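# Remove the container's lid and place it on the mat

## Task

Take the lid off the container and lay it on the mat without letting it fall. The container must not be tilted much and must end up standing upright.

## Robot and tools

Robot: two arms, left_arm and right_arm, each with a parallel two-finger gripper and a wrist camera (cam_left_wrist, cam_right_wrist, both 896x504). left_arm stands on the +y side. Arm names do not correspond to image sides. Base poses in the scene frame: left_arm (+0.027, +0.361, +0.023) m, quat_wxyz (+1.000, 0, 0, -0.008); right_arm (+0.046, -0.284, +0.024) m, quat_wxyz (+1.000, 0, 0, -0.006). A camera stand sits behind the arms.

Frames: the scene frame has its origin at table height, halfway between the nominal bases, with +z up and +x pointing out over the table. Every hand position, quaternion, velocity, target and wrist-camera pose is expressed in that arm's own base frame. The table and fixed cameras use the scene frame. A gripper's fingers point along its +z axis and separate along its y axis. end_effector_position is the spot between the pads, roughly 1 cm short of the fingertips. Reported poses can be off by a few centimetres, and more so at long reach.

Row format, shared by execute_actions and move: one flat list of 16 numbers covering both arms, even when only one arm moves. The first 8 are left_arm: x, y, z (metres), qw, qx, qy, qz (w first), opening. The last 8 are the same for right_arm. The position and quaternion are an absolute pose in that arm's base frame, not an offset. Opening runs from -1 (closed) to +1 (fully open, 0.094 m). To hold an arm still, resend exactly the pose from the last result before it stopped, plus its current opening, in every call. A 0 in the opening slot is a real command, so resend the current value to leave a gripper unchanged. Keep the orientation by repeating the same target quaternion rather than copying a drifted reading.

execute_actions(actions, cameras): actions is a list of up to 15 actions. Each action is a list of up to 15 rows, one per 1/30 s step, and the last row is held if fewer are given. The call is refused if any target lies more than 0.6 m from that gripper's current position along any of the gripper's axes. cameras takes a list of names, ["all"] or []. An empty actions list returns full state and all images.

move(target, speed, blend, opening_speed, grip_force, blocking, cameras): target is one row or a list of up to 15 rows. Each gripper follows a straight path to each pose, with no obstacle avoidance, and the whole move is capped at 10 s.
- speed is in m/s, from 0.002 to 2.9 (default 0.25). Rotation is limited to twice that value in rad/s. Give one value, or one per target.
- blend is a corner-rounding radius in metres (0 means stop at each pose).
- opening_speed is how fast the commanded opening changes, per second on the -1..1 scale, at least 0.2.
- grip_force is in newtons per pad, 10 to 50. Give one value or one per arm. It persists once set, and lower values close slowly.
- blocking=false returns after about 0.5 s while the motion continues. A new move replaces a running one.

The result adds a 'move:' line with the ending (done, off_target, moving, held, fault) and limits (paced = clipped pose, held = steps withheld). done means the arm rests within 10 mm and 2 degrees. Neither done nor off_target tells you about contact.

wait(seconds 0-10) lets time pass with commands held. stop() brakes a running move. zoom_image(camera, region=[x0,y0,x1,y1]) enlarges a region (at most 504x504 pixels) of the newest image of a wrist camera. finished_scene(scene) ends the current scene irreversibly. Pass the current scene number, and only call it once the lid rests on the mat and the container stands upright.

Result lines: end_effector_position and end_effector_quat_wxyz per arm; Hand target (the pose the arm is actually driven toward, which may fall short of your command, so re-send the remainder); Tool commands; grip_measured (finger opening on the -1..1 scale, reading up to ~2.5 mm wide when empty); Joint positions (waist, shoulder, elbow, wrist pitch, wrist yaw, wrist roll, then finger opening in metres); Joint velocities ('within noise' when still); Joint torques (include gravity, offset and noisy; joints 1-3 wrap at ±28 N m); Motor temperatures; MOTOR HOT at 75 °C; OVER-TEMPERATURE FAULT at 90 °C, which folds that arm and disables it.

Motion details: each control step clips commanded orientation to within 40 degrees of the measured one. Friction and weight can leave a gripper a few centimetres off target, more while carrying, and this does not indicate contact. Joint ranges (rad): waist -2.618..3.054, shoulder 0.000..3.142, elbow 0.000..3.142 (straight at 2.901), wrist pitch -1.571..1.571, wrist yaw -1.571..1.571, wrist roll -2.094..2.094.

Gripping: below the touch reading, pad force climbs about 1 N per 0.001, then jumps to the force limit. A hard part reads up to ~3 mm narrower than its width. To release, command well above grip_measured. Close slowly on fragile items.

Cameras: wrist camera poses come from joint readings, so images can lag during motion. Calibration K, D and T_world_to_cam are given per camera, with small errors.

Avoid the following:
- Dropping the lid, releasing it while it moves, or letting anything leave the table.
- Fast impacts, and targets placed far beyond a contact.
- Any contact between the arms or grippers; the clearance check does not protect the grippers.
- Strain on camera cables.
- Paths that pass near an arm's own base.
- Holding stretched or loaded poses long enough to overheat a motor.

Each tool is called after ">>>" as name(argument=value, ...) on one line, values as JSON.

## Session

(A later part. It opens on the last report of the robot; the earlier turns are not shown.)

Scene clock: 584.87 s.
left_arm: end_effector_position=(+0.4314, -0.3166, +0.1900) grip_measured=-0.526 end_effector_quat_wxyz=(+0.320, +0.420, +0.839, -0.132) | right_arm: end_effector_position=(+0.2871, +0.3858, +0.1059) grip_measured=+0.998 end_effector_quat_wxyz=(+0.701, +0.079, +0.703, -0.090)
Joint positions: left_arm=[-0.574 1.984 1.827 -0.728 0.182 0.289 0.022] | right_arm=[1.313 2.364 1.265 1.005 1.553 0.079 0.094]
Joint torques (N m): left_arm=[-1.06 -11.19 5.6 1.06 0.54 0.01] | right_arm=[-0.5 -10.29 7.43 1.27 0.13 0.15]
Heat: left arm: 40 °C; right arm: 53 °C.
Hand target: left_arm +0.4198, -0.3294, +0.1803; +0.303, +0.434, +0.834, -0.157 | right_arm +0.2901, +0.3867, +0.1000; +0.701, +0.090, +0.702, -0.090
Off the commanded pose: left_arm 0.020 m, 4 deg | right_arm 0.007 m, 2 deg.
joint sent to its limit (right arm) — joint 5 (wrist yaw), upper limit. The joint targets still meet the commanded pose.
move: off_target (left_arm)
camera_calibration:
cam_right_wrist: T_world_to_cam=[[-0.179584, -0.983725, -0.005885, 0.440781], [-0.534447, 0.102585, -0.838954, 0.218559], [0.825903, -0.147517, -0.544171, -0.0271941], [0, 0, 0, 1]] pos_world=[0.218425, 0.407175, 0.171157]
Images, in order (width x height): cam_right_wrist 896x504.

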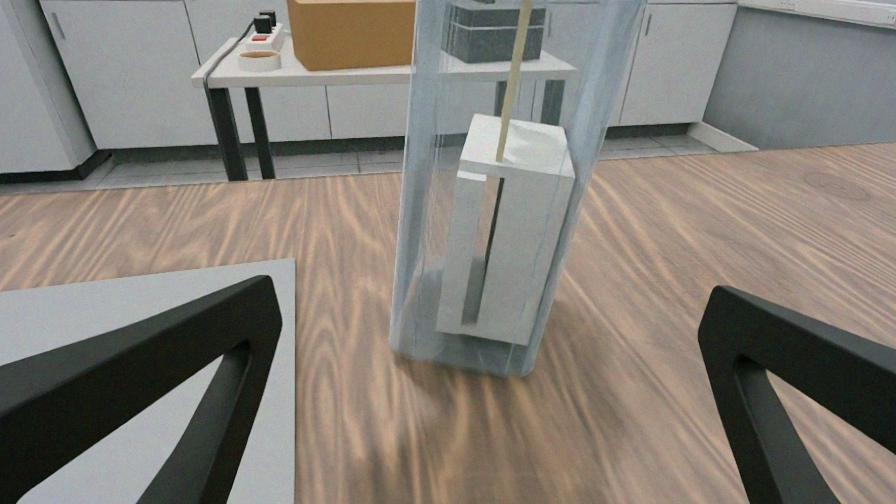

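>>> move(target=[[0.43,-0.323,0.1801,0.3271,0.2747,0.8986,-0.1,-1, 0.29,0.387,0.10,0.7002,0.0984,0.7002,-0.0984,1]], speed=0.12, cameras=["all"])

Scene clock: 589.37 s.
left_arm: end_effector_position=(+0.4325, -0.3238, +0.1894) grip_measured=-0.526 end_effector_quat_wxyz=(+0.333, +0.276, +0.896, -0.104) | right_arm: end_effector_position=(+0.2871, +0.3857, +0.1059) grip_measured=+0.998 end_effector_quat_wxyz=(+0.701, +0.080, +0.703, -0.089)
Joint positions: left_arm=[-0.657 1.98 1.813 -0.692 -0.036 -0.044 0.022] | right_arm=[1.313 2.364 1.265 1.005 1.553 0.08 0.094]
Joint torques (N m): left_arm=[-0.23 -12.4 4.45 1.2 -0.09 -0.04] | right_arm=[-0.51 -10.28 7.43 1.25 0.14 0.15]
Heat: left arm: 40 °C; right arm: 52 °C.
Hand target: left_arm +0.4299, -0.3229, +0.1801; +0.327, +0.275, +0.899, -0.100 | right_arm +0.2901, +0.3867, +0.1000; +0.701, +0.090, +0.702, -0.090
Off the commanded pose: left_arm 0.010 m, 1 deg | right_arm 0.007 m, 2 deg.
joint sent to its limit (right arm) — joint 5 (wrist yaw), upper limit. The joint targets still meet the commanded pose.
move: done
camera_calibration:
cam_left_wrist: T_world_to_cam=[[-0.543851, -0.839181, -0.00146177, -0.0321412], [-0.829898, 0.538092, -0.147402, 0.580264], [0.124484, -0.0789516, -0.989076, 0.203845], [0, 0, 0, 1]] pos_world=[0.438705, -0.323114, 0.287103]
cam_right_wrist: T_world_to_cam=[[-0.179916, -0.983651, -0.00775988, 0.441046], [-0.53402, 0.104295, -0.839014, 0.217792], [0.826107, -0.146808, -0.544054, -0.0275614], [0, 0, 0, 1]] pos_world=[0.218425, 0.407075, 0.171158]

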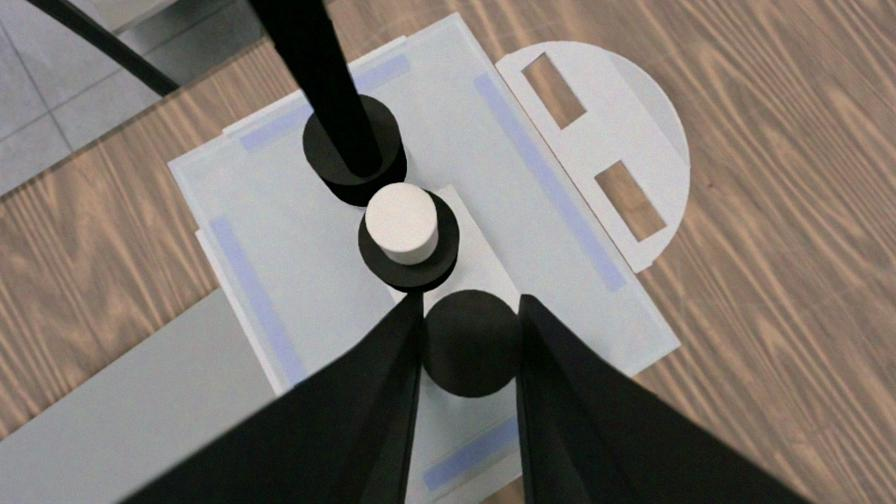

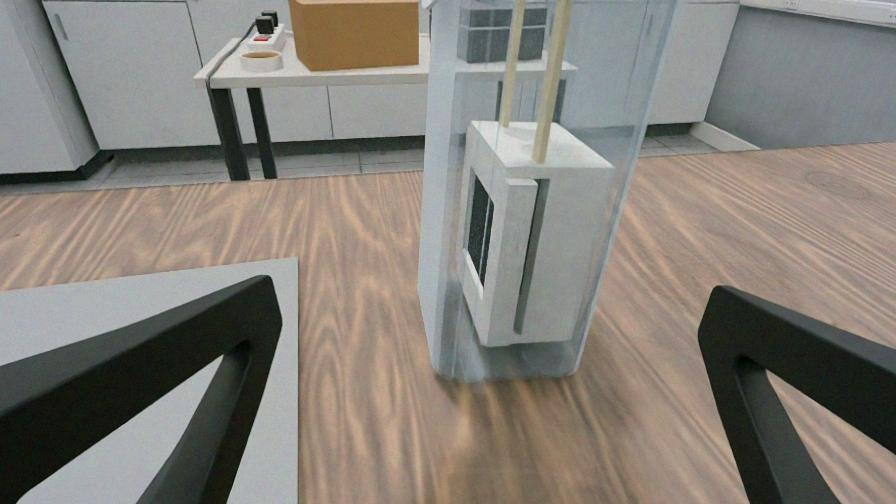

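>>> move(target=[[0.43,-0.323,0.1801,0.3271,0.2747,0.8986,-0.1,-1, 0.298,0.360,0.09,0.7054,0.0493,0.7054,-0.0493,1]], speed=0.1, cameras=["cam_right_wrist"])

Scene clock: 591.67 s.
left_arm: end_effector_position=(+0.4325, -0.3238, +0.1894) grip_measured=-0.526 end_effector_quat_wxyz=(+0.333, +0.276, +0.896, -0.104) | right_arm: end_effector_position=(+0.2963, +0.3607, +0.0811) grip_measured=+0.998 end_effector_quat_wxyz=(+0.703, +0.041, +0.708, -0.059)
Joint positions: left_arm=[-0.657 1.98 1.813 -0.692 -0.036 -0.045 0.022] | right_arm=[1.272 2.364 1.073 1.254 1.414 0.011 0.094]
Joint torques (N m): left_arm=[-0.21 -12.42 4.46 1.2 -0.09 -0.05] | right_arm=[-0.39 -13.57 3.89 1.45 -0.06 -0.07]
Heat: left arm: 40 °C; right arm: 52 °C.
Hand target: left_arm +0.4299, -0.3229, +0.1801; +0.327, +0.275, +0.899, -0.100 | right_arm +0.2979, +0.3600, +0.0899; +0.705, +0.049, +0.706, -0.049
Off the commanded pose: left_arm 0.010 m, 1 deg | right_arm 0.009 m, 2 deg.
move: done
camera_calibration:
cam_right_wrist: T_world_to_cam=[[-0.0819914, -0.996621, 0.00488495, 0.392491], [-0.546774, 0.0408837, -0.836282, 0.230946], [0.833256, -0.0712389, -0.548278, -0.0812987], [0, 0, 0, 1]] pos_world=[0.226199, 0.375931, 0.146644]
Images, in order (width x height): cam_right_wrist 896x504.

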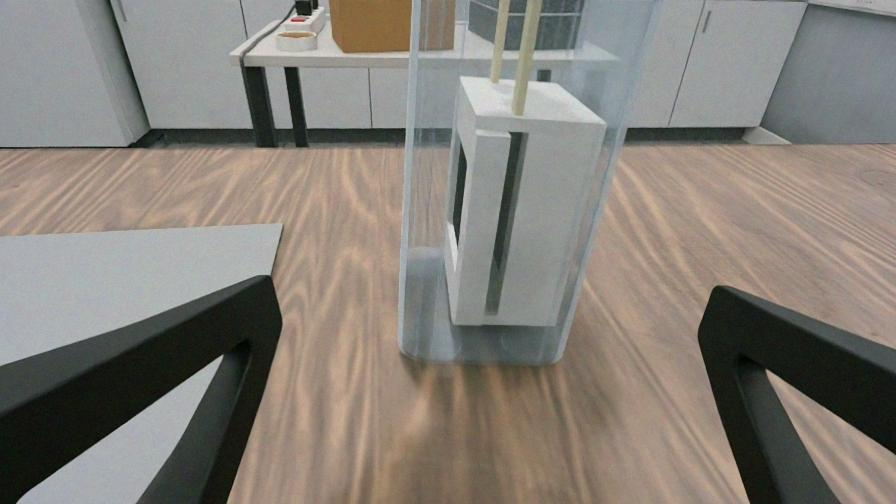

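>>> move(target=[[0.43,-0.323,0.1801,0.3271,0.2747,0.8986,-0.1,-1, 0.310,0.3545,0.088,0.7054,0.0493,0.7054,-0.0493,1],[0.43,-0.323,0.1801,0.3271,0.2747,0.8986,-0.1,-1, 0.365,0.348,0.088,0.7054,0.0493,0.7054,-0.0493,1]], speed=0.07, cameras=["cam_right_wrist"])

Scene clock: 594.60 s.
left_arm: end_effector_position=(+0.4325, -0.3238, +0.1894) grip_measured=-0.526 end_effector_quat_wxyz=(+0.333, +0.276, +0.896, -0.104) | right_arm: end_effector_position=(+0.3617, +0.3438, +0.0900) grip_measured=+0.998 end_effector_quat_wxyz=(+0.705, +0.051, +0.705, -0.050)
Joint positions: left_arm=[-0.657 1.98 1.813 -0.692 -0.036 -0.045 0.022] | right_arm=[1.108 2.364 1.114 1.25 1.252 0.002 0.094]
Joint torques (N m): left_arm=[-0.24 -12.42 4.44 1.19 -0.09 -0.06] | right_arm=[-0.18 -10.76 6.67 1.35 -0.1 -0.02]
Heat: left arm: 41 °C; right arm: 52 °C.
Hand target: left_arm +0.4299, -0.3229, +0.1801; +0.327, +0.275, +0.899, -0.100 | right_arm +0.3649, +0.3479, +0.0881; +0.705, +0.049, +0.705, -0.049
Off the commanded pose: left_arm 0.010 m, 1 deg | right_arm 0.006 m, 0 deg.
move: done
camera_calibration:
cam_right_wrist: T_world_to_cam=[[-0.0845645, -0.996164, -0.0225154, 0.384274], [-0.538635, 0.0647117, -0.84005, 0.264094], [0.838284, -0.0589108, -0.542041, -0.138802], [0, 0, 0, 1]] pos_world=[0.291102, 0.357533, 0.155268]
Images, in order (width x height): cam_right_wrist 896x504.

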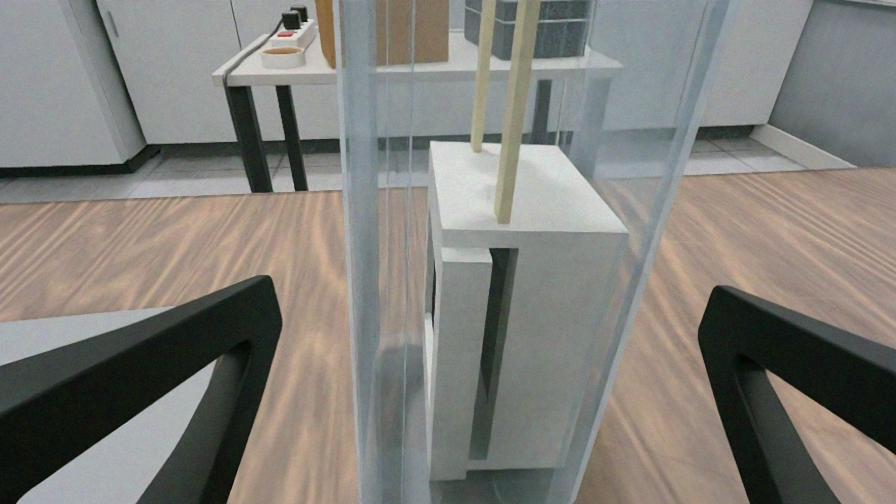

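>>> move(target=[[0.43,-0.323,0.1801,0.3271,0.2747,0.8986,-0.1,-1, 0.406,0.3425,0.088,0.7054,0.0493,0.7054,-0.0493,1]], speed=0.05, cameras=["cam_right_wrist"])

Scene clock: 596.57 s.
left_arm: end_effector_position=(+0.4325, -0.3238, +0.1894) grip_measured=-0.526 end_effector_quat_wxyz=(+0.333, +0.276, +0.896, -0.104) | right_arm: end_effector_position=(+0.4018, +0.3388, +0.0982) grip_measured=+0.998 end_effector_quat_wxyz=(+0.708, +0.056, +0.703, -0.045)
Joint positions: left_arm=[-0.657 1.98 1.813 -0.692 -0.036 -0.045 0.022] | right_arm=[1.019 2.377 1.186 1.205 1.162 0.002 0.094]
Joint torques (N m): left_arm=[-0.18 -12.41 4.48 1.2 -0.09 -0.06] | right_arm=[-0.36 -9.7 7.21 1.4 -0.13 -0.03]
Heat: left arm: 41 °C; right arm: 51 °C.
Hand target: left_arm +0.4299, -0.3229, +0.1801; +0.327, +0.275, +0.899, -0.100 | right_arm +0.4056, +0.3421, +0.0881; +0.705, +0.049, +0.705, -0.049
Off the commanded pose: left_arm 0.010 m, 1 deg | right_arm 0.012 m, 1 deg.
move: off_target (right_arm)
camera_calibration:
cam_right_wrist: T_world_to_cam=[[-0.0835798, -0.995845, -0.0361569, 0.383705], [-0.531972, 0.0752699, -0.84341, 0.286952], [0.842627, -0.0512575, -0.536053, -0.173129], [0, 0, 0, 1]] pos_world=[0.330603, 0.351637, 0.163086]
Images, in order (width x height): cam_right_wrist 896x504.

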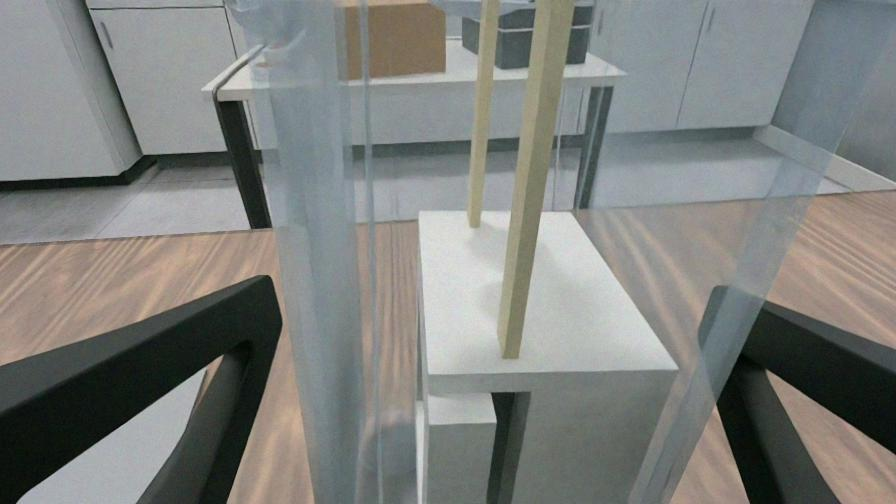

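>>> move(target=[[0.43,-0.323,0.1801,0.3271,0.2747,0.8986,-0.1,-1, 0.406,0.3425,0.088,0.7054,0.0493,0.7054,-0.0493,0.3]], speed=0.05, opening_speed=0.3, cameras=["all"])

Scene clock: 599.60 s.
left_arm: end_effector_position=(+0.4326, -0.3236, +0.1894) grip_measured=-0.526 end_effector_quat_wxyz=(+0.333, +0.276, +0.896, -0.103) | right_arm: end_effector_position=(+0.4020, +0.3364, +0.0981) grip_measured=+0.730 end_effector_quat_wxyz=(+0.707, +0.060, +0.703, -0.050)
Joint positions: left_arm=[-0.657 1.98 1.813 -0.692 -0.038 -0.046 0.022] | right_arm=[1.017 2.377 1.186 1.205 1.173 0.002 0.081]
Joint torques (N m): left_arm=[-0.23 -12.42 4.46 1.2 -0.08 -0.06] | right_arm=[-0.24 -9.72 7.16 1.39 -0.21 -0.02]
Heat: left arm: 41 °C; right arm: 51 °C.
Hand target: left_arm +0.4299, -0.3229, +0.1801; +0.327, +0.275, +0.899, -0.100 | right_arm +0.4055, +0.3421, +0.0881; +0.705, +0.049, +0.705, -0.049
Off the commanded pose: left_arm 0.010 m, 1 deg | right_arm 0.012 m, 1 deg.
move: off_target (right_arm)
camera_calibration:
cam_left_wrist: T_world_to_cam=[[-0.542308, -0.840177, -0.00191867, -0.0327318], [-0.830842, 0.536619, -0.147449, 0.580288], [0.124913, -0.0783689, -0.989068, 0.203933], [0, 0, 0, 1]] pos_world=[0.438903, -0.322912, 0.287204]
cam_right_wrist: T_world_to_cam=[[-0.0953845, -0.994791, -0.0359524, 0.385631], [-0.531324, 0.0814209, -0.843247, 0.284894], [0.841782, -0.0613303, -0.536323, -0.169703], [0, 0, 0, 1]] pos_world=[0.331007, 0.350018, 0.163085]

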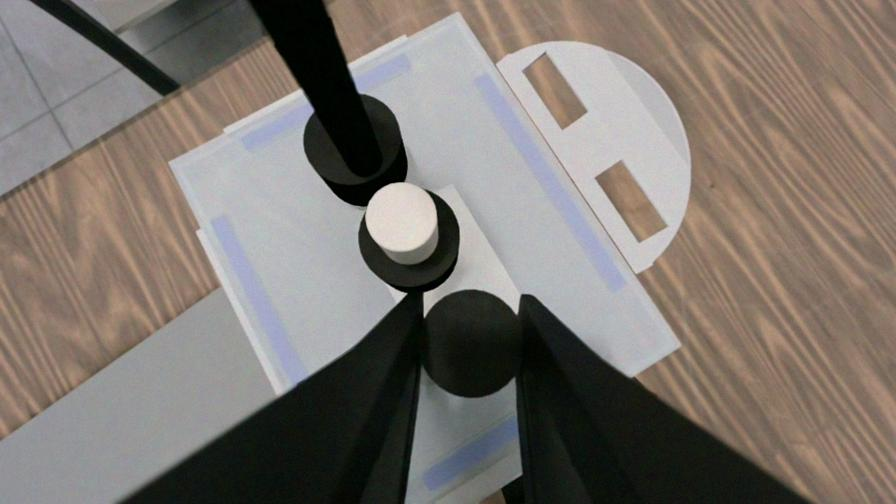

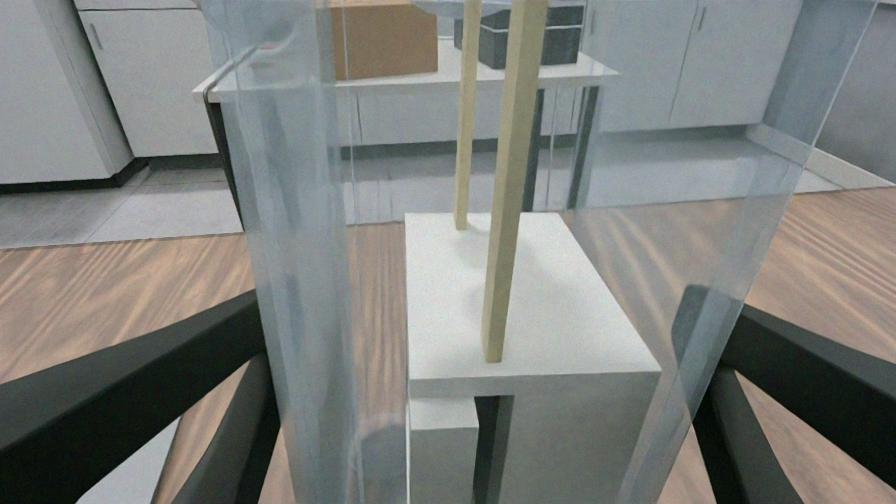

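>>> move(target=[[0.43,-0.323,0.183,0.3271,0.2747,0.8986,-0.1,-0.2, 0.406,0.3425,0.088,0.7054,0.0493,0.7054,-0.0493,0.3],[0.37,-0.28,0.26,0.3271,0.2747,0.8986,-0.1,-0.2, 0.406,0.3425,0.088,0.7054,0.0493,0.7054,-0.0493,0.3],[0.36,-0.235,0.22,0.7409,0.1461,0.6328,-0.1711,-0.6, 0.406,0.3425,0.088,0.7054,0.0493,0.7054,-0.0493,0.3]], speed=0.1, cameras=["all"])

Scene clock: 607.43 s.
left_arm: end_effector_position=(+0.3617, -0.2431, +0.2319) grip_measured=-0.203 end_effector_quat_wxyz=(+0.664, +0.175, +0.708, -0.163) | right_arm: end_effector_position=(+0.4021, +0.3376, +0.0961) grip_measured=+0.730 end_effector_quat_wxyz=(+0.705, +0.046, +0.706, -0.059)
Joint positions: left_arm=[-0.671 1.384 0.604 0.715 -0.186 -0.01 0.037] | right_arm=[1.018 2.377 1.186 1.19 1.166 -0.018 0.081]
Joint torques (N m): left_arm=[0.03 -5.72 6.32 1.46 -0.01 0] | right_arm=[-0.05 -12.53 5.05 1.46 -0.02 0.08]
Heat: left arm: 41 °C; right arm: 51 °C.
Hand target: left_arm +0.3617, -0.2431, +0.2322; +0.664, +0.176, +0.708, -0.163 | right_arm +0.4021, +0.3376, +0.0962; +0.705, +0.049, +0.705, -0.056
Tool commands: left_gripper/opening=-0.2 right_gripper/opening=+0.3
Off the commanded pose: left_arm 0.015 m, 13 deg | right_arm 0.010 m, 1 deg.
move: held (left_arm, right_arm; a check stopped the path); path passed 2 of 3 targets; target 3's new opening was not sent; limits=held
pose unreachable (left arm): on one or more control steps of this call, first in action 0 (counted from 0), this arm could not follow its commanded pose, so it was not sent that pose on those steps. It may still have moved: this result reports where it is.
cause: moving toward the commanded pose would bring a part of the arm too close to another arm (this arm's gripper housing and the right arm's wrist (the part past joint 4), 12 mm apart when this arm was first held).
pose unreachable (right arm): on one or more control steps of this call, first in action 0 (counted from 0), this arm could not follow its commanded pose, so it was not sent that pose on those steps. It may still have moved: this result reports where it is.
cause: moving toward the commanded pose would bring a part of the arm too close to another arm (this arm's wrist (the part past joint 4) and the left arm's gripper housing, along the way the arms are being sent, or toward where that arm still pushes).
camera_calibration:
cam_left_wrist: T_world_to_cam=[[-0.448068, -0.893898, 0.0134491, -0.0541787], [-0.530908, 0.253955, -0.808482, 0.460526], [0.719285, -0.369395, -0.588367, -0.117447], [0, 0, 0, 1]] pos_world=[0.3047, -0.208767, 0.303954]
cam_right_wrist: T_world_to_cam=[[-0.0891915, -0.996008, -0.00352963, 0.381558], [-0.540594, 0.0513854, -0.839713, 0.296543], [0.836542, -0.0729872, -0.543019, -0.164082], [0, 0, 0, 1]] pos_world=[0.331603, 0.352821, 0.161258]

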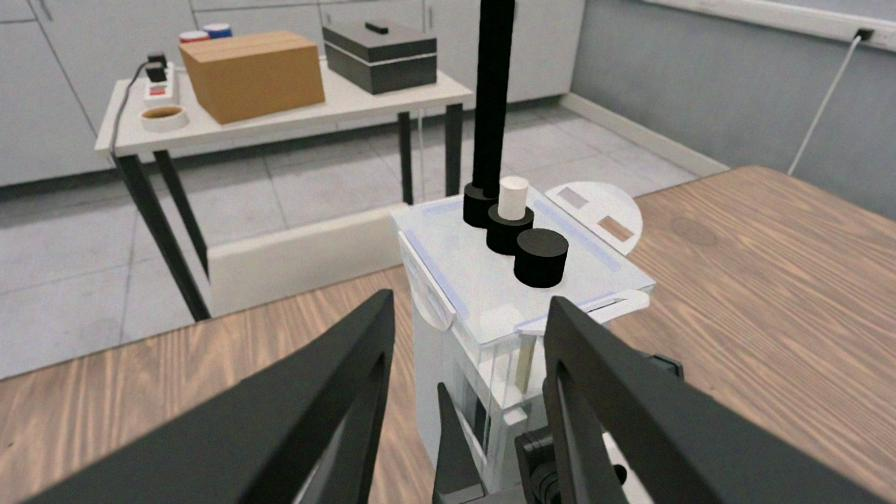

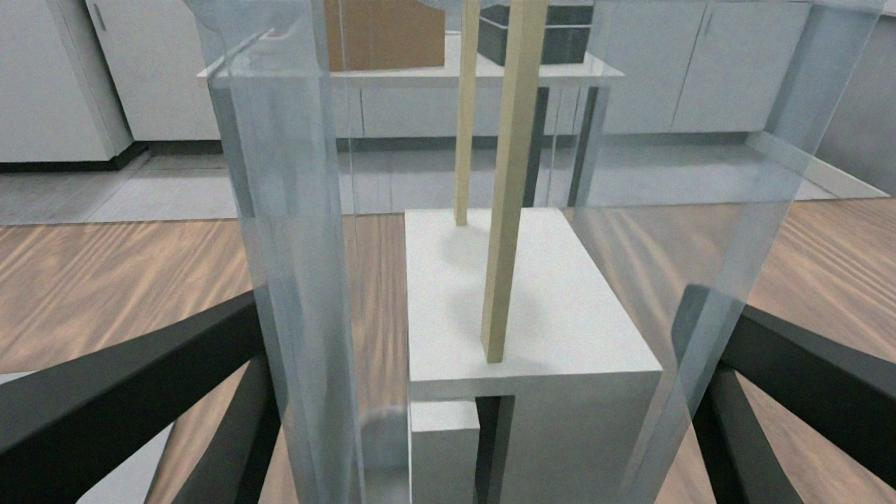

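>>> move(target=[[0.36,-0.20,0.26,0.7409,0.1461,0.6328,-0.1711,-0.6, 0.406,0.3425,0.088,0.7054,0.0493,0.7054,-0.0493,1],[0.34,-0.15,0.28,0.7409,0.1461,0.6328,-0.1711,-0.6, 0.29,0.36,0.09,0.7054,0.0493,0.7054,-0.0493,1]], speed=0.1, cameras=["all"])

Scene clock: 612.33 s.
left_arm: end_effector_position=(+0.3442, -0.1523, +0.2804) grip_measured=-0.597 end_effector_quat_wxyz=(+0.741, +0.147, +0.633, -0.168) | right_arm: end_effector_position=(+0.2905, +0.3624, +0.0759) grip_measured=+0.998 end_effector_quat_wxyz=(+0.702, +0.030, +0.709, -0.063)
Joint positions: left_arm=[-0.392 1.116 0.406 0.866 0.058 -0.004 0.019] | right_arm=[1.287 2.377 1.067 1.267 1.418 -0.003 0.094]
Joint torques (N m): left_arm=[0.5 -5.15 5.27 1.38 0.08 -0.06] | right_arm=[-0.05 -14.86 3.43 1.44 0.11 0.08]
Motor temperatures (°C): left_arm=[30 40 35 41 31 30 34] | right_arm=[30 36 35 50 28 31 31]
Heat: left arm: 41 °C; right arm: 50 °C.
Hand target: left_arm +0.3402, -0.1501, +0.2799; +0.741, +0.146, +0.633, -0.171 | right_arm +0.2901, +0.3600, +0.0896; +0.705, +0.049, +0.705, -0.049
Off the commanded pose: left_arm 0.005 m, 0 deg | right_arm 0.014 m, 3 deg.
move: off_target (right_arm)
camera_calibration:
cam_left_wrist: T_world_to_cam=[[-0.420064, -0.907381, 0.0143534, 0.00652224], [-0.36629, 0.155058, -0.917491, 0.426231], [0.830288, -0.390663, -0.397499, -0.137853], [0, 0, 0, 1]] pos_world=[0.273322, -0.114026, 0.336173]
cam_right_wrist: T_world_to_cam=[[-0.0719931, -0.997102, 0.0246087, 0.389539], [-0.549925, 0.0190981, -0.834995, 0.232127], [0.832105, -0.0736469, -0.549706, -0.077872], [0, 0, 0, 1]] pos_world=[0.220494, 0.378242, 0.141432]

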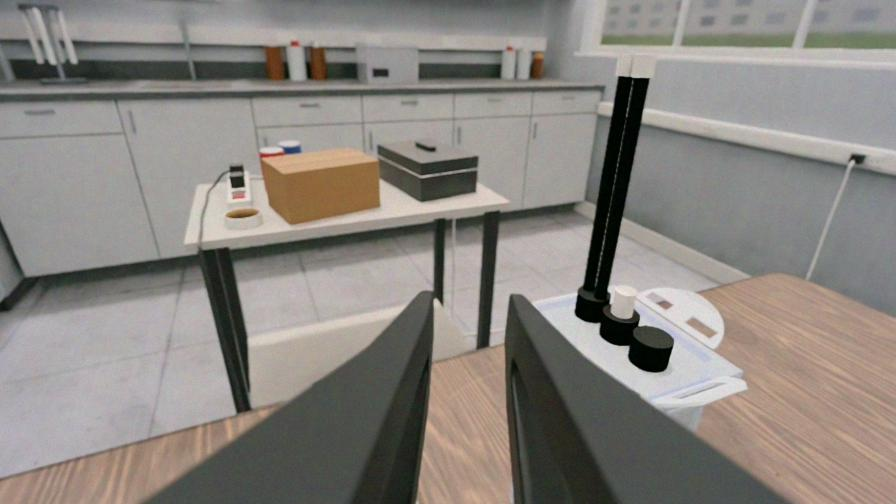

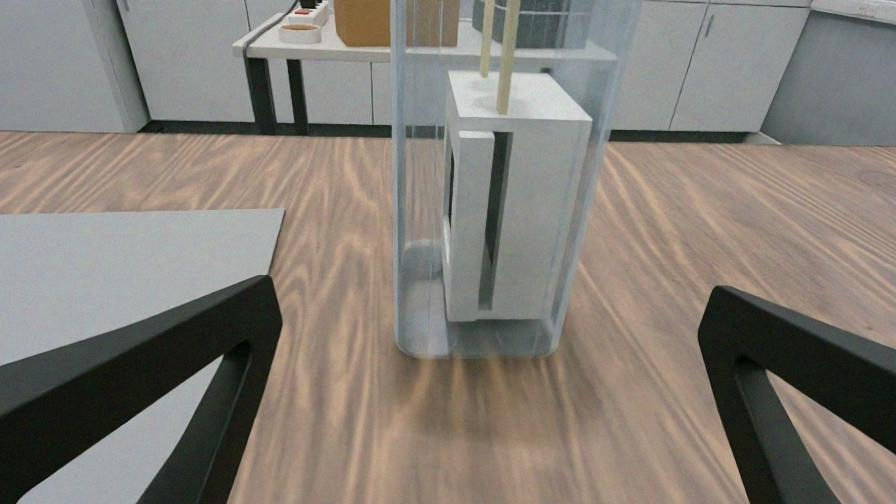

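>>> move(target=[[0.30,-0.10,0.28,0.7409,0.1461,0.6328,-0.1711,-0.6, 0.26,0.33,0.22,0.7054,0.0493,0.7054,-0.0493,0],[0.30,-0.10,0.28,0.7409,0.1461,0.6328,-0.1711,-0.6, 0.335,0.322,0.277,0.339,-0.1226,0.9316,0.0446,0]], speed=0.15, cameras=["cam_right_wrist"])

Scene clock: 618.93 s.
left_arm: end_effector_position=(+0.3028, -0.1012, +0.2834) grip_measured=-0.597 end_effector_quat_wxyz=(+0.742, +0.146, +0.632, -0.170) | right_arm: end_effector_position=(+0.3301, +0.3186, +0.2765) grip_measured=+0.002 end_effector_quat_wxyz=(+0.338, -0.122, +0.932, +0.047)
Joint positions: left_arm=[-0.169 0.766 0.291 0.641 0.28 -0.044 0.019] | right_arm=[0.919 1.845 2.016 -1.155 0.399 0.537 0.047]
Joint torques (N m): left_arm=[0.55 -1.84 5.64 1.37 0.03 -0.02] | right_arm=[-0.27 -7.51 9.73 1.14 0.2 -0.07]
Heat: left arm: 42 °C; right arm: 50 °C.
Hand target: left_arm +0.3001, -0.1000, +0.2801; +0.741, +0.146, +0.633, -0.171 | right_arm +0.3349, +0.3218, +0.2768; +0.339, -0.123, +0.932, +0.045
Off the commanded pose: left_arm 0.005 m, 0 deg | right_arm 0.006 m, 0 deg.
move: done
camera_calibration:
cam_right_wrist: T_world_to_cam=[[0.279305, -0.958064, -0.0640458, 0.239909], [-0.954937, -0.270178, -0.122878, 0.451174], [0.100422, 0.0954803, -0.990353, 0.305719], [0, 0, 0, 1]] pos_world=[0.333134, 0.322556, 0.373574]
Images, in order (width x height): cam_right_wrist 896x504.

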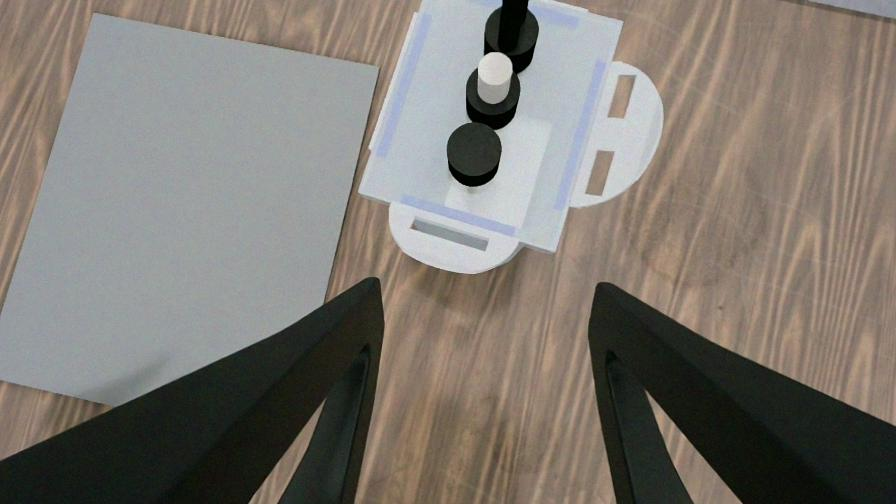

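>>> move(target=[[0.30,-0.10,0.28,0.7409,0.1461,0.6328,-0.1711,-0.6, 0.381,0.339,0.208,0.339,-0.1226,0.9316,0.0446,0]], speed=0.12, cameras=["cam_right_wrist"])

Scene clock: 621.07 s.
left_arm: end_effector_position=(+0.3028, -0.1012, +0.2834) grip_measured=-0.597 end_effector_quat_wxyz=(+0.742, +0.146, +0.632, -0.170) | right_arm: end_effector_position=(+0.3762, +0.3378, +0.2188) grip_measured=+0.002 end_effector_quat_wxyz=(+0.343, -0.121, +0.930, +0.051)
Joint positions: left_arm=[-0.169 0.766 0.291 0.641 0.28 -0.044 0.019] | right_arm=[0.857 1.939 1.891 -0.901 0.364 0.48 0.047]
Joint torques (N m): left_arm=[0.55 -1.84 5.65 1.38 0.04 -0.02] | right_arm=[-0.43 -9.21 6.8 1.38 0.17 -0.07]
Heat: left arm: 42 °C; right arm: 50 °C.
Hand target: left_arm +0.3001, -0.1000, +0.2801; +0.741, +0.146, +0.633, -0.171 | right_arm +0.3807, +0.3388, +0.2080; +0.339, -0.123, +0.932, +0.045
Off the commanded pose: left_arm 0.005 m, 0 deg | right_arm 0.012 m, 1 deg.
move: off_target (right_arm)
camera_calibration:
cam_right_wrist: T_world_to_cam=[[0.281084, -0.957054, -0.0709866, 0.24224], [-0.953414, -0.270042, -0.134461, 0.495121], [0.109517, 0.105474, -0.988373, 0.234848], [0, 0, 0, 1]] pos_world=[0.378245, 0.34077, 0.315888]
Images, in order (width x height): cam_right_wrist 896x504.

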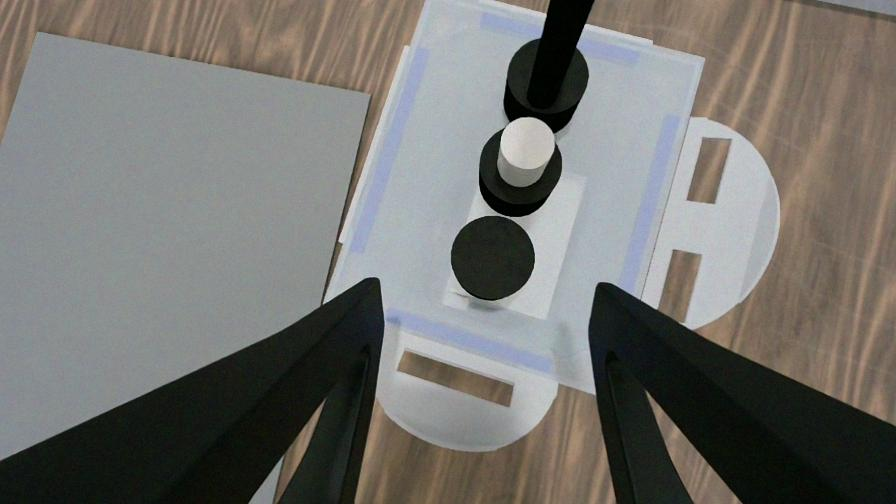

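>>> move(target=[[0.30,-0.10,0.28,0.7409,0.1461,0.6328,-0.1711,-0.6, 0.3985,0.3425,0.181,0.339,-0.1226,0.9316,0.0446,0]], speed=0.06, cameras=["cam_right_wrist"])

Scene clock: 622.80 s.
left_arm: end_effector_position=(+0.3028, -0.1012, +0.2834) grip_measured=-0.597 end_effector_quat_wxyz=(+0.742, +0.146, +0.632, -0.170) | right_arm: end_effector_position=(+0.3940, +0.3417, +0.1944) grip_measured=+0.002 end_effector_quat_wxyz=(+0.345, -0.120, +0.930, +0.052)
Joint positions: left_arm=[-0.169 0.766 0.291 0.641 0.28 -0.044 0.019] | right_arm=[0.831 1.982 1.848 -0.804 0.35 0.458 0.047]
Joint torques (N m): left_arm=[0.51 -1.83 5.67 1.37 0.05 -0.02] | right_arm=[-0.44 -9.46 6.84 1.41 0.16 -0.08]
Heat: left arm: 42 °C; right arm: 49 °C.
Hand target: left_arm +0.3001, -0.1000, +0.2801; +0.741, +0.146, +0.633, -0.171 | right_arm +0.3982, +0.3422, +0.1811; +0.339, -0.123, +0.932, +0.045
Off the commanded pose: left_arm 0.005 m, 0 deg | right_arm 0.014 m, 1 deg.
move: off_target (right_arm)
camera_calibration:
cam_right_wrist: T_world_to_cam=[[0.281036, -0.956932, -0.0728044, 0.239611], [-0.953042, -0.269365, -0.138393, 0.510391], [0.112822, 0.108279, -0.987698, 0.205946], [0, 0, 0, 1]] pos_world=[0.39585, 0.344473, 0.291492]
Images, in order (width x height): cam_right_wrist 896x504.

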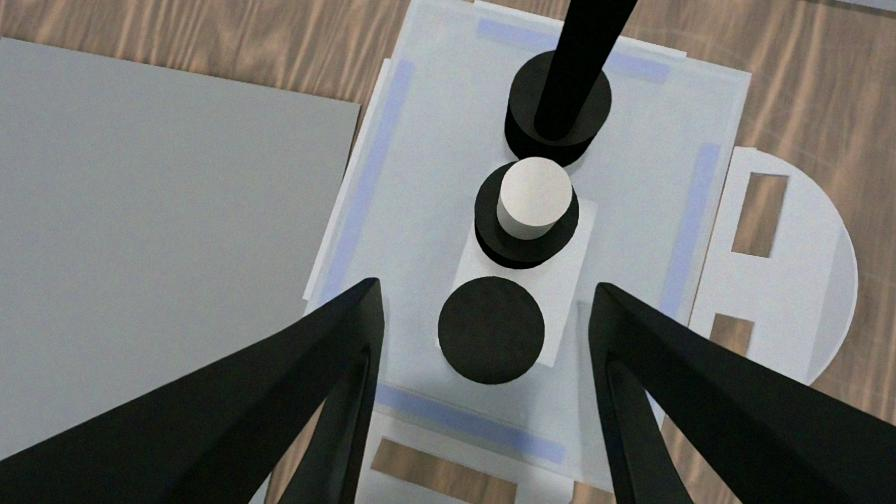

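>>> move(target=[[0.30,-0.10,0.28,0.7409,0.1461,0.6328,-0.1711,-0.6, 0.3985,0.3425,0.177,0.339,-0.1226,0.9316,0.0446,-1]], speed=0.06, opening_speed=0.4, cameras=["cam_right_wrist"])

Scene clock: 625.83 s.
left_arm: end_effector_position=(+0.3028, -0.1012, +0.2834) grip_measured=-0.597 end_effector_quat_wxyz=(+0.742, +0.146, +0.632, -0.170) | right_arm: end_effector_position=(+0.3951, +0.3416, +0.1911) grip_measured=-0.535 end_effector_quat_wxyz=(+0.345, -0.120, +0.929, +0.052)
Joint positions: left_arm=[-0.169 0.766 0.291 0.641 0.28 -0.044 0.019] | right_arm=[0.83 1.982 1.834 -0.788 0.35 0.457 0.022]
Joint torques (N m): left_arm=[0.54 -1.81 5.65 1.37 0.05 -0.02] | right_arm=[-0.32 -9.51 6.53 1.43 0.16 -0.06]
Heat: left arm: 42 °C; right arm: 49 °C.
Hand target: left_arm +0.3001, -0.1000, +0.2801; +0.741, +0.146, +0.633, -0.171 | right_arm +0.3982, +0.3421, +0.1771; +0.339, -0.123, +0.932, +0.044
Off the commanded pose: left_arm 0.005 m, 0 deg | right_arm 0.015 m, 1 deg.
move: off_target (right_arm)
camera_calibration:
cam_right_wrist: T_world_to_cam=[[0.279835, -0.957289, -0.0727334, 0.239416], [-0.953155, -0.267966, -0.140318, 0.510847], [0.114835, 0.108592, -0.987431, 0.201735], [0, 0, 0, 1]] pos_world=[0.396753, 0.344173, 0.288294]
Images, in order (width x height): cam_right_wrist 896x504.

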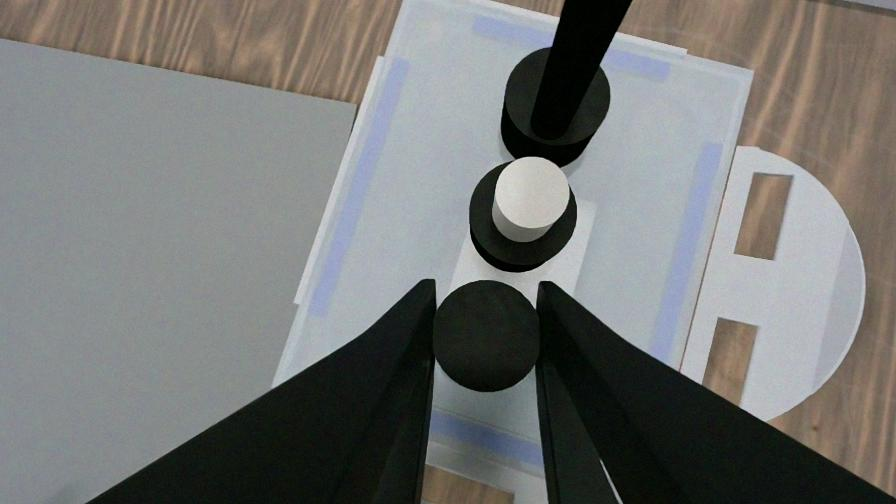

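>>> move(target=[[0.30,-0.10,0.28,0.7409,0.1461,0.6328,-0.1711,-0.6, 0.3985,0.3425,0.178,0.3182,-0.3444,0.8743,0.1254,-1]], speed=0.1, cameras=["all"])

Scene clock: 629.40 s.
left_arm: end_effector_position=(+0.3028, -0.1012, +0.2834) grip_measured=-0.597 end_effector_quat_wxyz=(+0.742, +0.146, +0.632, -0.170) | right_arm: end_effector_position=(+0.4147, +0.3446, +0.1909) grip_measured=-0.535 end_effector_quat_wxyz=(+0.349, -0.327, +0.870, +0.119)
Joint positions: left_arm=[-0.169 0.766 0.291 0.641 0.28 -0.044 0.019] | right_arm=[0.692 1.94 1.734 -0.609 0.002 -0.029 0.022]
Joint torques (N m): left_arm=[0.53 -1.84 5.63 1.37 0.04 -0.03] | right_arm=[0.27 -12.21 5.44 1.04 -0.4 -0.12]
Heat: left arm: 42 °C; right arm: 49 °C.
Hand target: left_arm +0.3001, -0.1000, +0.2801; +0.741, +0.146, +0.633, -0.171 | right_arm +0.3989, +0.3425, +0.1783; +0.318, -0.344, +0.874, +0.125
Off the commanded pose: left_arm 0.005 m, 0 deg | right_arm 0.021 m, 4 deg.
move: off_target (right_arm)
camera_calibration:
cam_left_wrist: T_world_to_cam=[[-0.422915, -0.906006, 0.0172193, 0.0356495], [-0.36354, 0.152229, -0.919057, 0.405129], [0.830049, -0.394942, -0.393749, -0.0836892], [0, 0, 0, 1]] pos_world=[0.231823, -0.0624263, 0.33877]
cam_right_wrist: T_world_to_cam=[[0.671471, -0.74011, -0.0369418, -0.00723221], [-0.732868, -0.655869, -0.180941, 0.580335], [0.109687, 0.14857, -0.9828, 0.186377], [0, 0, 0, 1]] pos_world=[0.409722, 0.347582, 0.28791]

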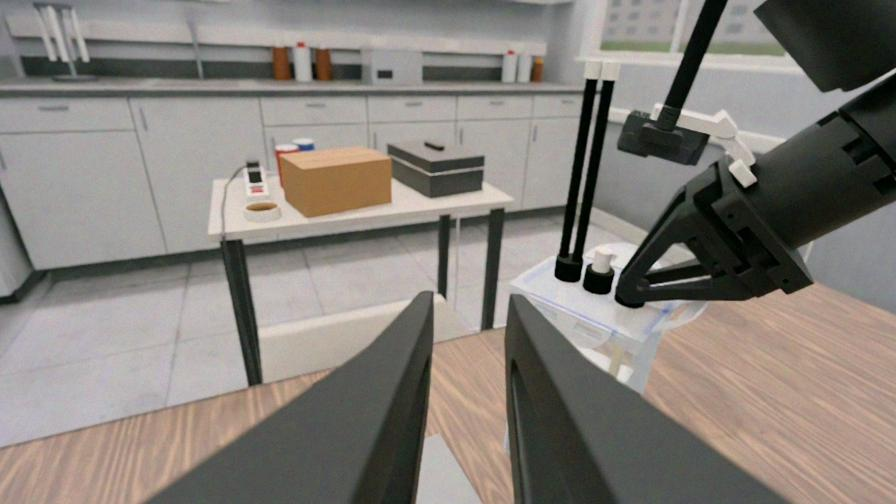

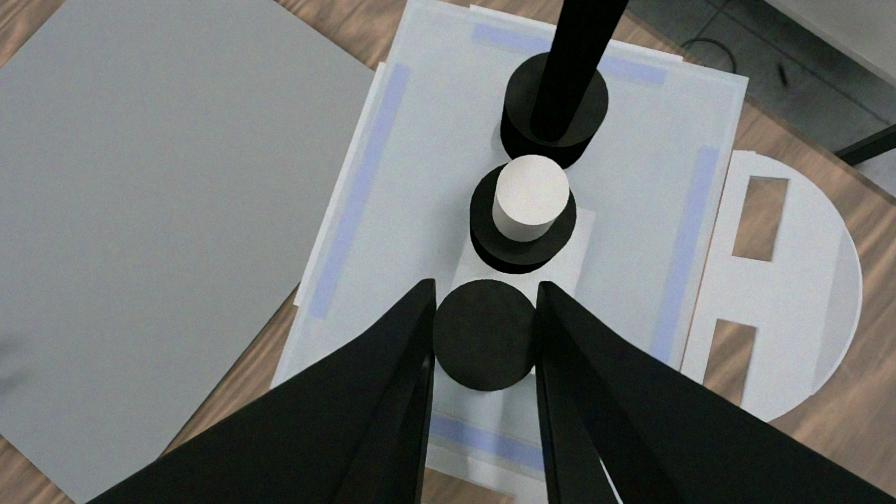

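>>> move(target=[[0.32,-0.26,0.20,0.7586,-0.0453,0.6478,0.0531,-0.6, 0.3985,0.3425,0.178,0.3182,-0.3444,0.8743,0.1254,-1]], speed=0.12, cameras=["cam_left_wrist"])

Scene clock: 634.80 s.
left_arm: end_effector_position=(+0.3201, -0.2571, +0.1894) grip_measured=-0.597 end_effector_quat_wxyz=(+0.733, -0.010, +0.676, +0.079) | right_arm: end_effector_position=(+0.4148, +0.3446, +0.1909) grip_measured=-0.535 end_effector_quat_wxyz=(+0.349, -0.328, +0.870, +0.119)
Joint positions: left_arm=[-1.104 1.908 0.673 1.487 -1.215 0.329 0.019] | right_arm=[0.692 1.94 1.734 -0.608 0.002 -0.029 0.022]
Joint torques (N m): left_arm=[-0.25 -6.76 5.81 1.95 0.06 0.04] | right_arm=[0.31 -12.18 5.44 1.06 -0.42 -0.14]
Heat: left arm: 43 °C; right arm: 49 °C.
Hand target: left_arm +0.3197, -0.2594, +0.1997; +0.746, -0.043, +0.663, +0.049 | right_arm +0.3990, +0.3426, +0.1784; +0.319, -0.344, +0.874, +0.125
Off the commanded pose: left_arm 0.011 m, 7 deg | right_arm 0.021 m, 4 deg.
joint sent to its limit (left arm) — joint 4 (wrist pitch), upper limit. The joint targets still meet the commanded pose.
move: off_target (left_arm, right_arm)
camera_calibration:
cam_left_wrist: T_world_to_cam=[[0.145573, -0.986539, -0.0744914, -0.281952], [-0.462794, -0.00135478, -0.886465, 0.334866], [0.874431, 0.16352, -0.456762, -0.0553874], [0, 0, 0, 1]] pos_world=[0.244451, -0.268646, 0.250545]
Images, in order (width x height): cam_left_wrist 896x504.

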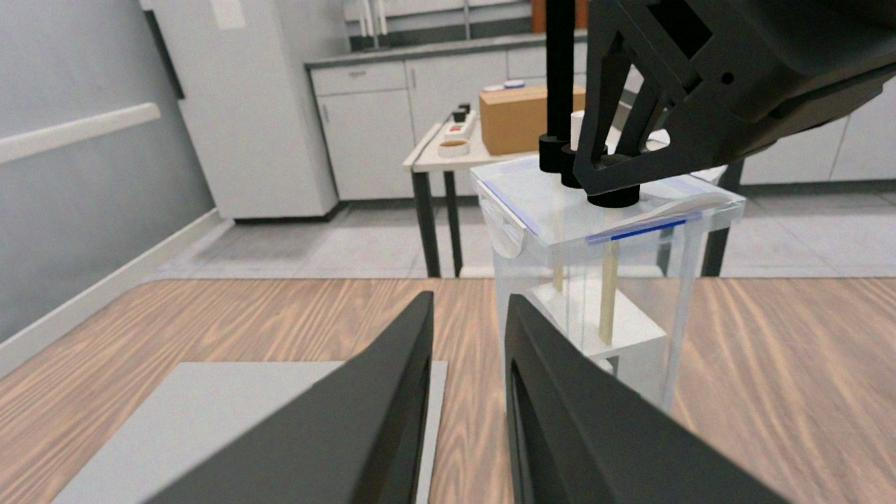

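>>> zoom_image(camera="cam_left_wrist", region=[460, 140, 660, 320])

Scaled by 2.520 from the camera's 896x504 image, which has a finer 1280x720 frame.

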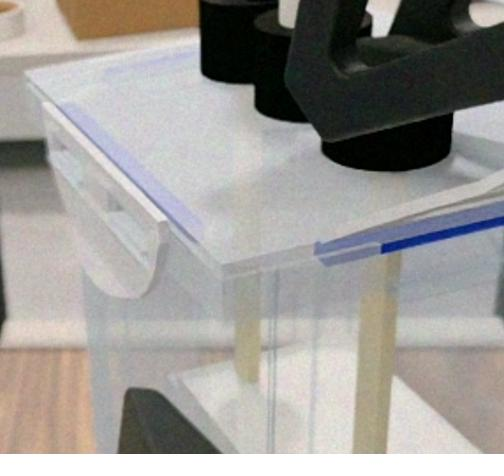

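>>> move(target=[[0.375,-0.272,0.172,0.7599,-0.0227,0.649,0.0265,-0.6, 0.3985,0.3425,0.178,0.3182,-0.3444,0.8743,0.1254,-1]], speed=0.1, cameras=["cam_left_wrist"])

>>> zoom_image(camera="cam_left_wrist", region=[460, 120, 700, 340])

Scene clock: 637.50 s.
left_arm: end_effector_position=(+0.3726, -0.2693, +0.1611) grip_measured=-0.597 end_effector_quat_wxyz=(+0.739, +0.009, +0.671, +0.058) | right_arm: end_effector_position=(+0.4148, +0.3446, +0.1909) grip_measured=-0.535 end_effector_quat_wxyz=(+0.349, -0.328, +0.870, +0.119)
Joint positions: left_arm=[-0.971 2.076 0.78 1.487 -1.028 0.255 0.019] | right_arm=[0.692 1.94 1.734 -0.608 0.002 -0.029 0.022]
Joint torques (N m): left_arm=[0.31 -7.77 5.71 2.07 0.15 -0.11] | right_arm=[0.27 -12.22 5.44 1.05 -0.41 -0.14]
Heat: left arm: 44 °C; right arm: 49 °C.
Hand target: left_arm +0.3745, -0.2713, +0.1719; +0.757, -0.022, +0.653, +0.026 | right_arm +0.3990, +0.3426, +0.1784; +0.319, -0.344, +0.874, +0.125
Off the commanded pose: left_arm 0.011 m, 6 deg | right_arm 0.021 m, 4 deg.
joint sent to its limit (left arm) — joint 4 (wrist pitch), upper limit. The joint targets still meet the commanded pose.
move: off_target (left_arm, right_arm)
camera_calibration:
cam_left_wrist: T_world_to_cam=[[0.0903796, -0.993284, -0.0722416, -0.285423], [-0.451877, 0.0237414, -0.891764, 0.337705], [0.88749, 0.113242, -0.446697, -0.132281], [0, 0, 0, 1]] pos_world=[0.295796, -0.276544, 0.221444]
Images, in order (width x height): cam_left_wrist 896x504.

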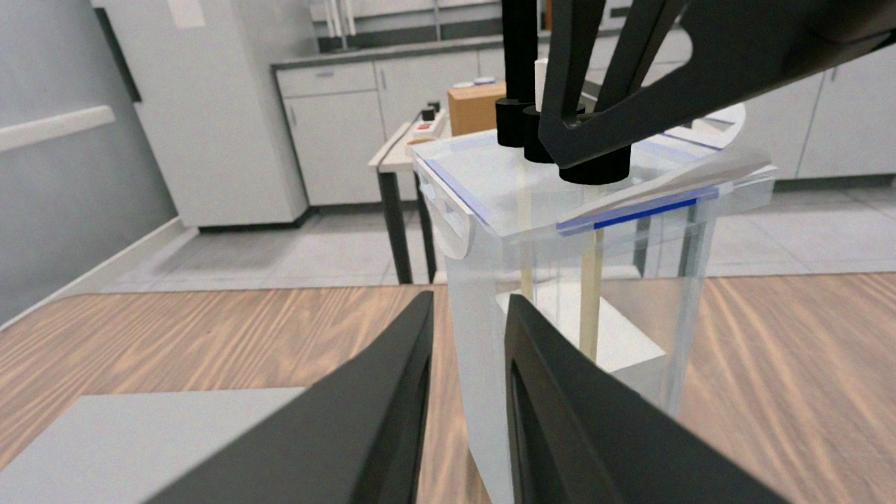

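Scaled by 2.100 from the camera's 896x504 image, which has a finer 1280x720 frame.

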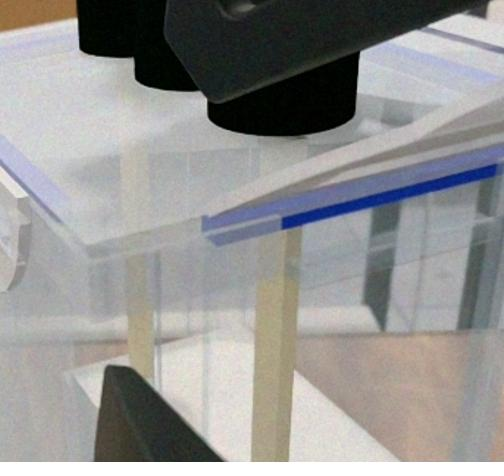

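>>> move(target=[[0.385,-0.264,0.162,0.7599,-0.0227,0.649,0.0265,-0.6, 0.3985,0.3425,0.178,0.3182,-0.3444,0.8743,0.1254,-1],[0.408,-0.264,0.162,0.7599,-0.0227,0.649,0.0265,-0.6, 0.3985,0.3425,0.178,0.3182,-0.3444,0.8743,0.1254,-1]], speed=0.06, cameras=["cam_left_wrist"])

>>> zoom_image(camera="cam_left_wrist", region=[380, 120, 620, 340])

Scene clock: 641.33 s.
left_arm: end_effector_position=(+0.4051, -0.2598, +0.1554) grip_measured=-0.597 end_effector_quat_wxyz=(+0.744, -0.004, +0.667, +0.051) | right_arm: end_effector_position=(+0.4147, +0.3447, +0.1909) grip_measured=-0.535 end_effector_quat_wxyz=(+0.349, -0.328, +0.870, +0.119)
Joint positions: left_arm=[-0.882 2.136 0.84 1.487 -0.948 0.219 0.019] | right_arm=[0.692 1.94 1.734 -0.608 0.001 -0.029 0.022]
Joint torques (N m): left_arm=[0.27 -8.21 5.75 1.87 0.2 -0.1] | right_arm=[0.24 -12.21 5.46 1.06 -0.41 -0.13]
Heat: left arm: 45 °C; right arm: 48 °C.
Hand target: left_arm +0.4076, -0.2635, +0.1620; +0.758, -0.023, +0.651, +0.026 | right_arm +0.3990, +0.3426, +0.1784; +0.318, -0.344, +0.874, +0.126
Off the commanded pose: left_arm 0.008 m, 5 deg | right_arm 0.021 m, 4 deg.
move: off_target (left_arm, right_arm)
camera_calibration:
cam_left_wrist: T_world_to_cam=[[0.0984216, -0.994161, -0.0442302, -0.287113], [-0.438733, -0.00345518, -0.898611, 0.3358], [0.893212, 0.107848, -0.436511, -0.170061], [0, 0, 0, 1]] pos_world=[0.327485, -0.265935, 0.214821]
Images, in order (width x height): cam_left_wrist 896x504.

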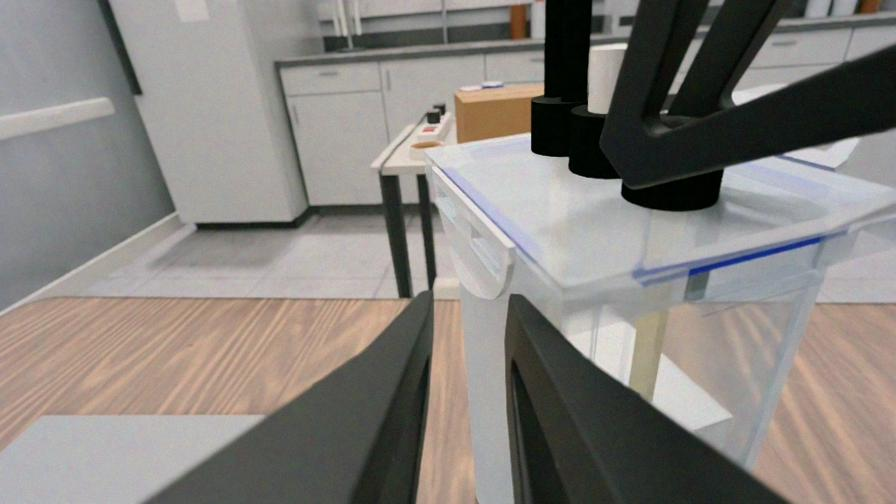

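Scaled by 2.100 from the camera's 896x504 image, which has a finer 1280x720 frame.

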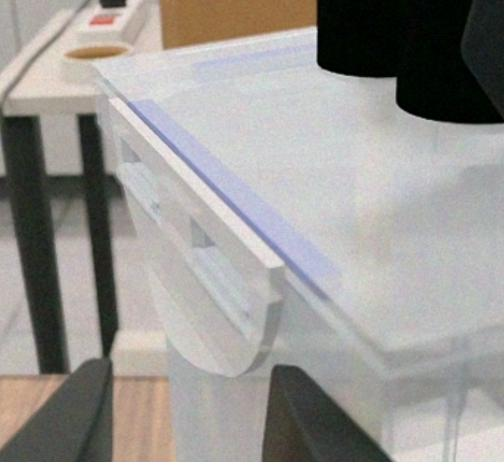

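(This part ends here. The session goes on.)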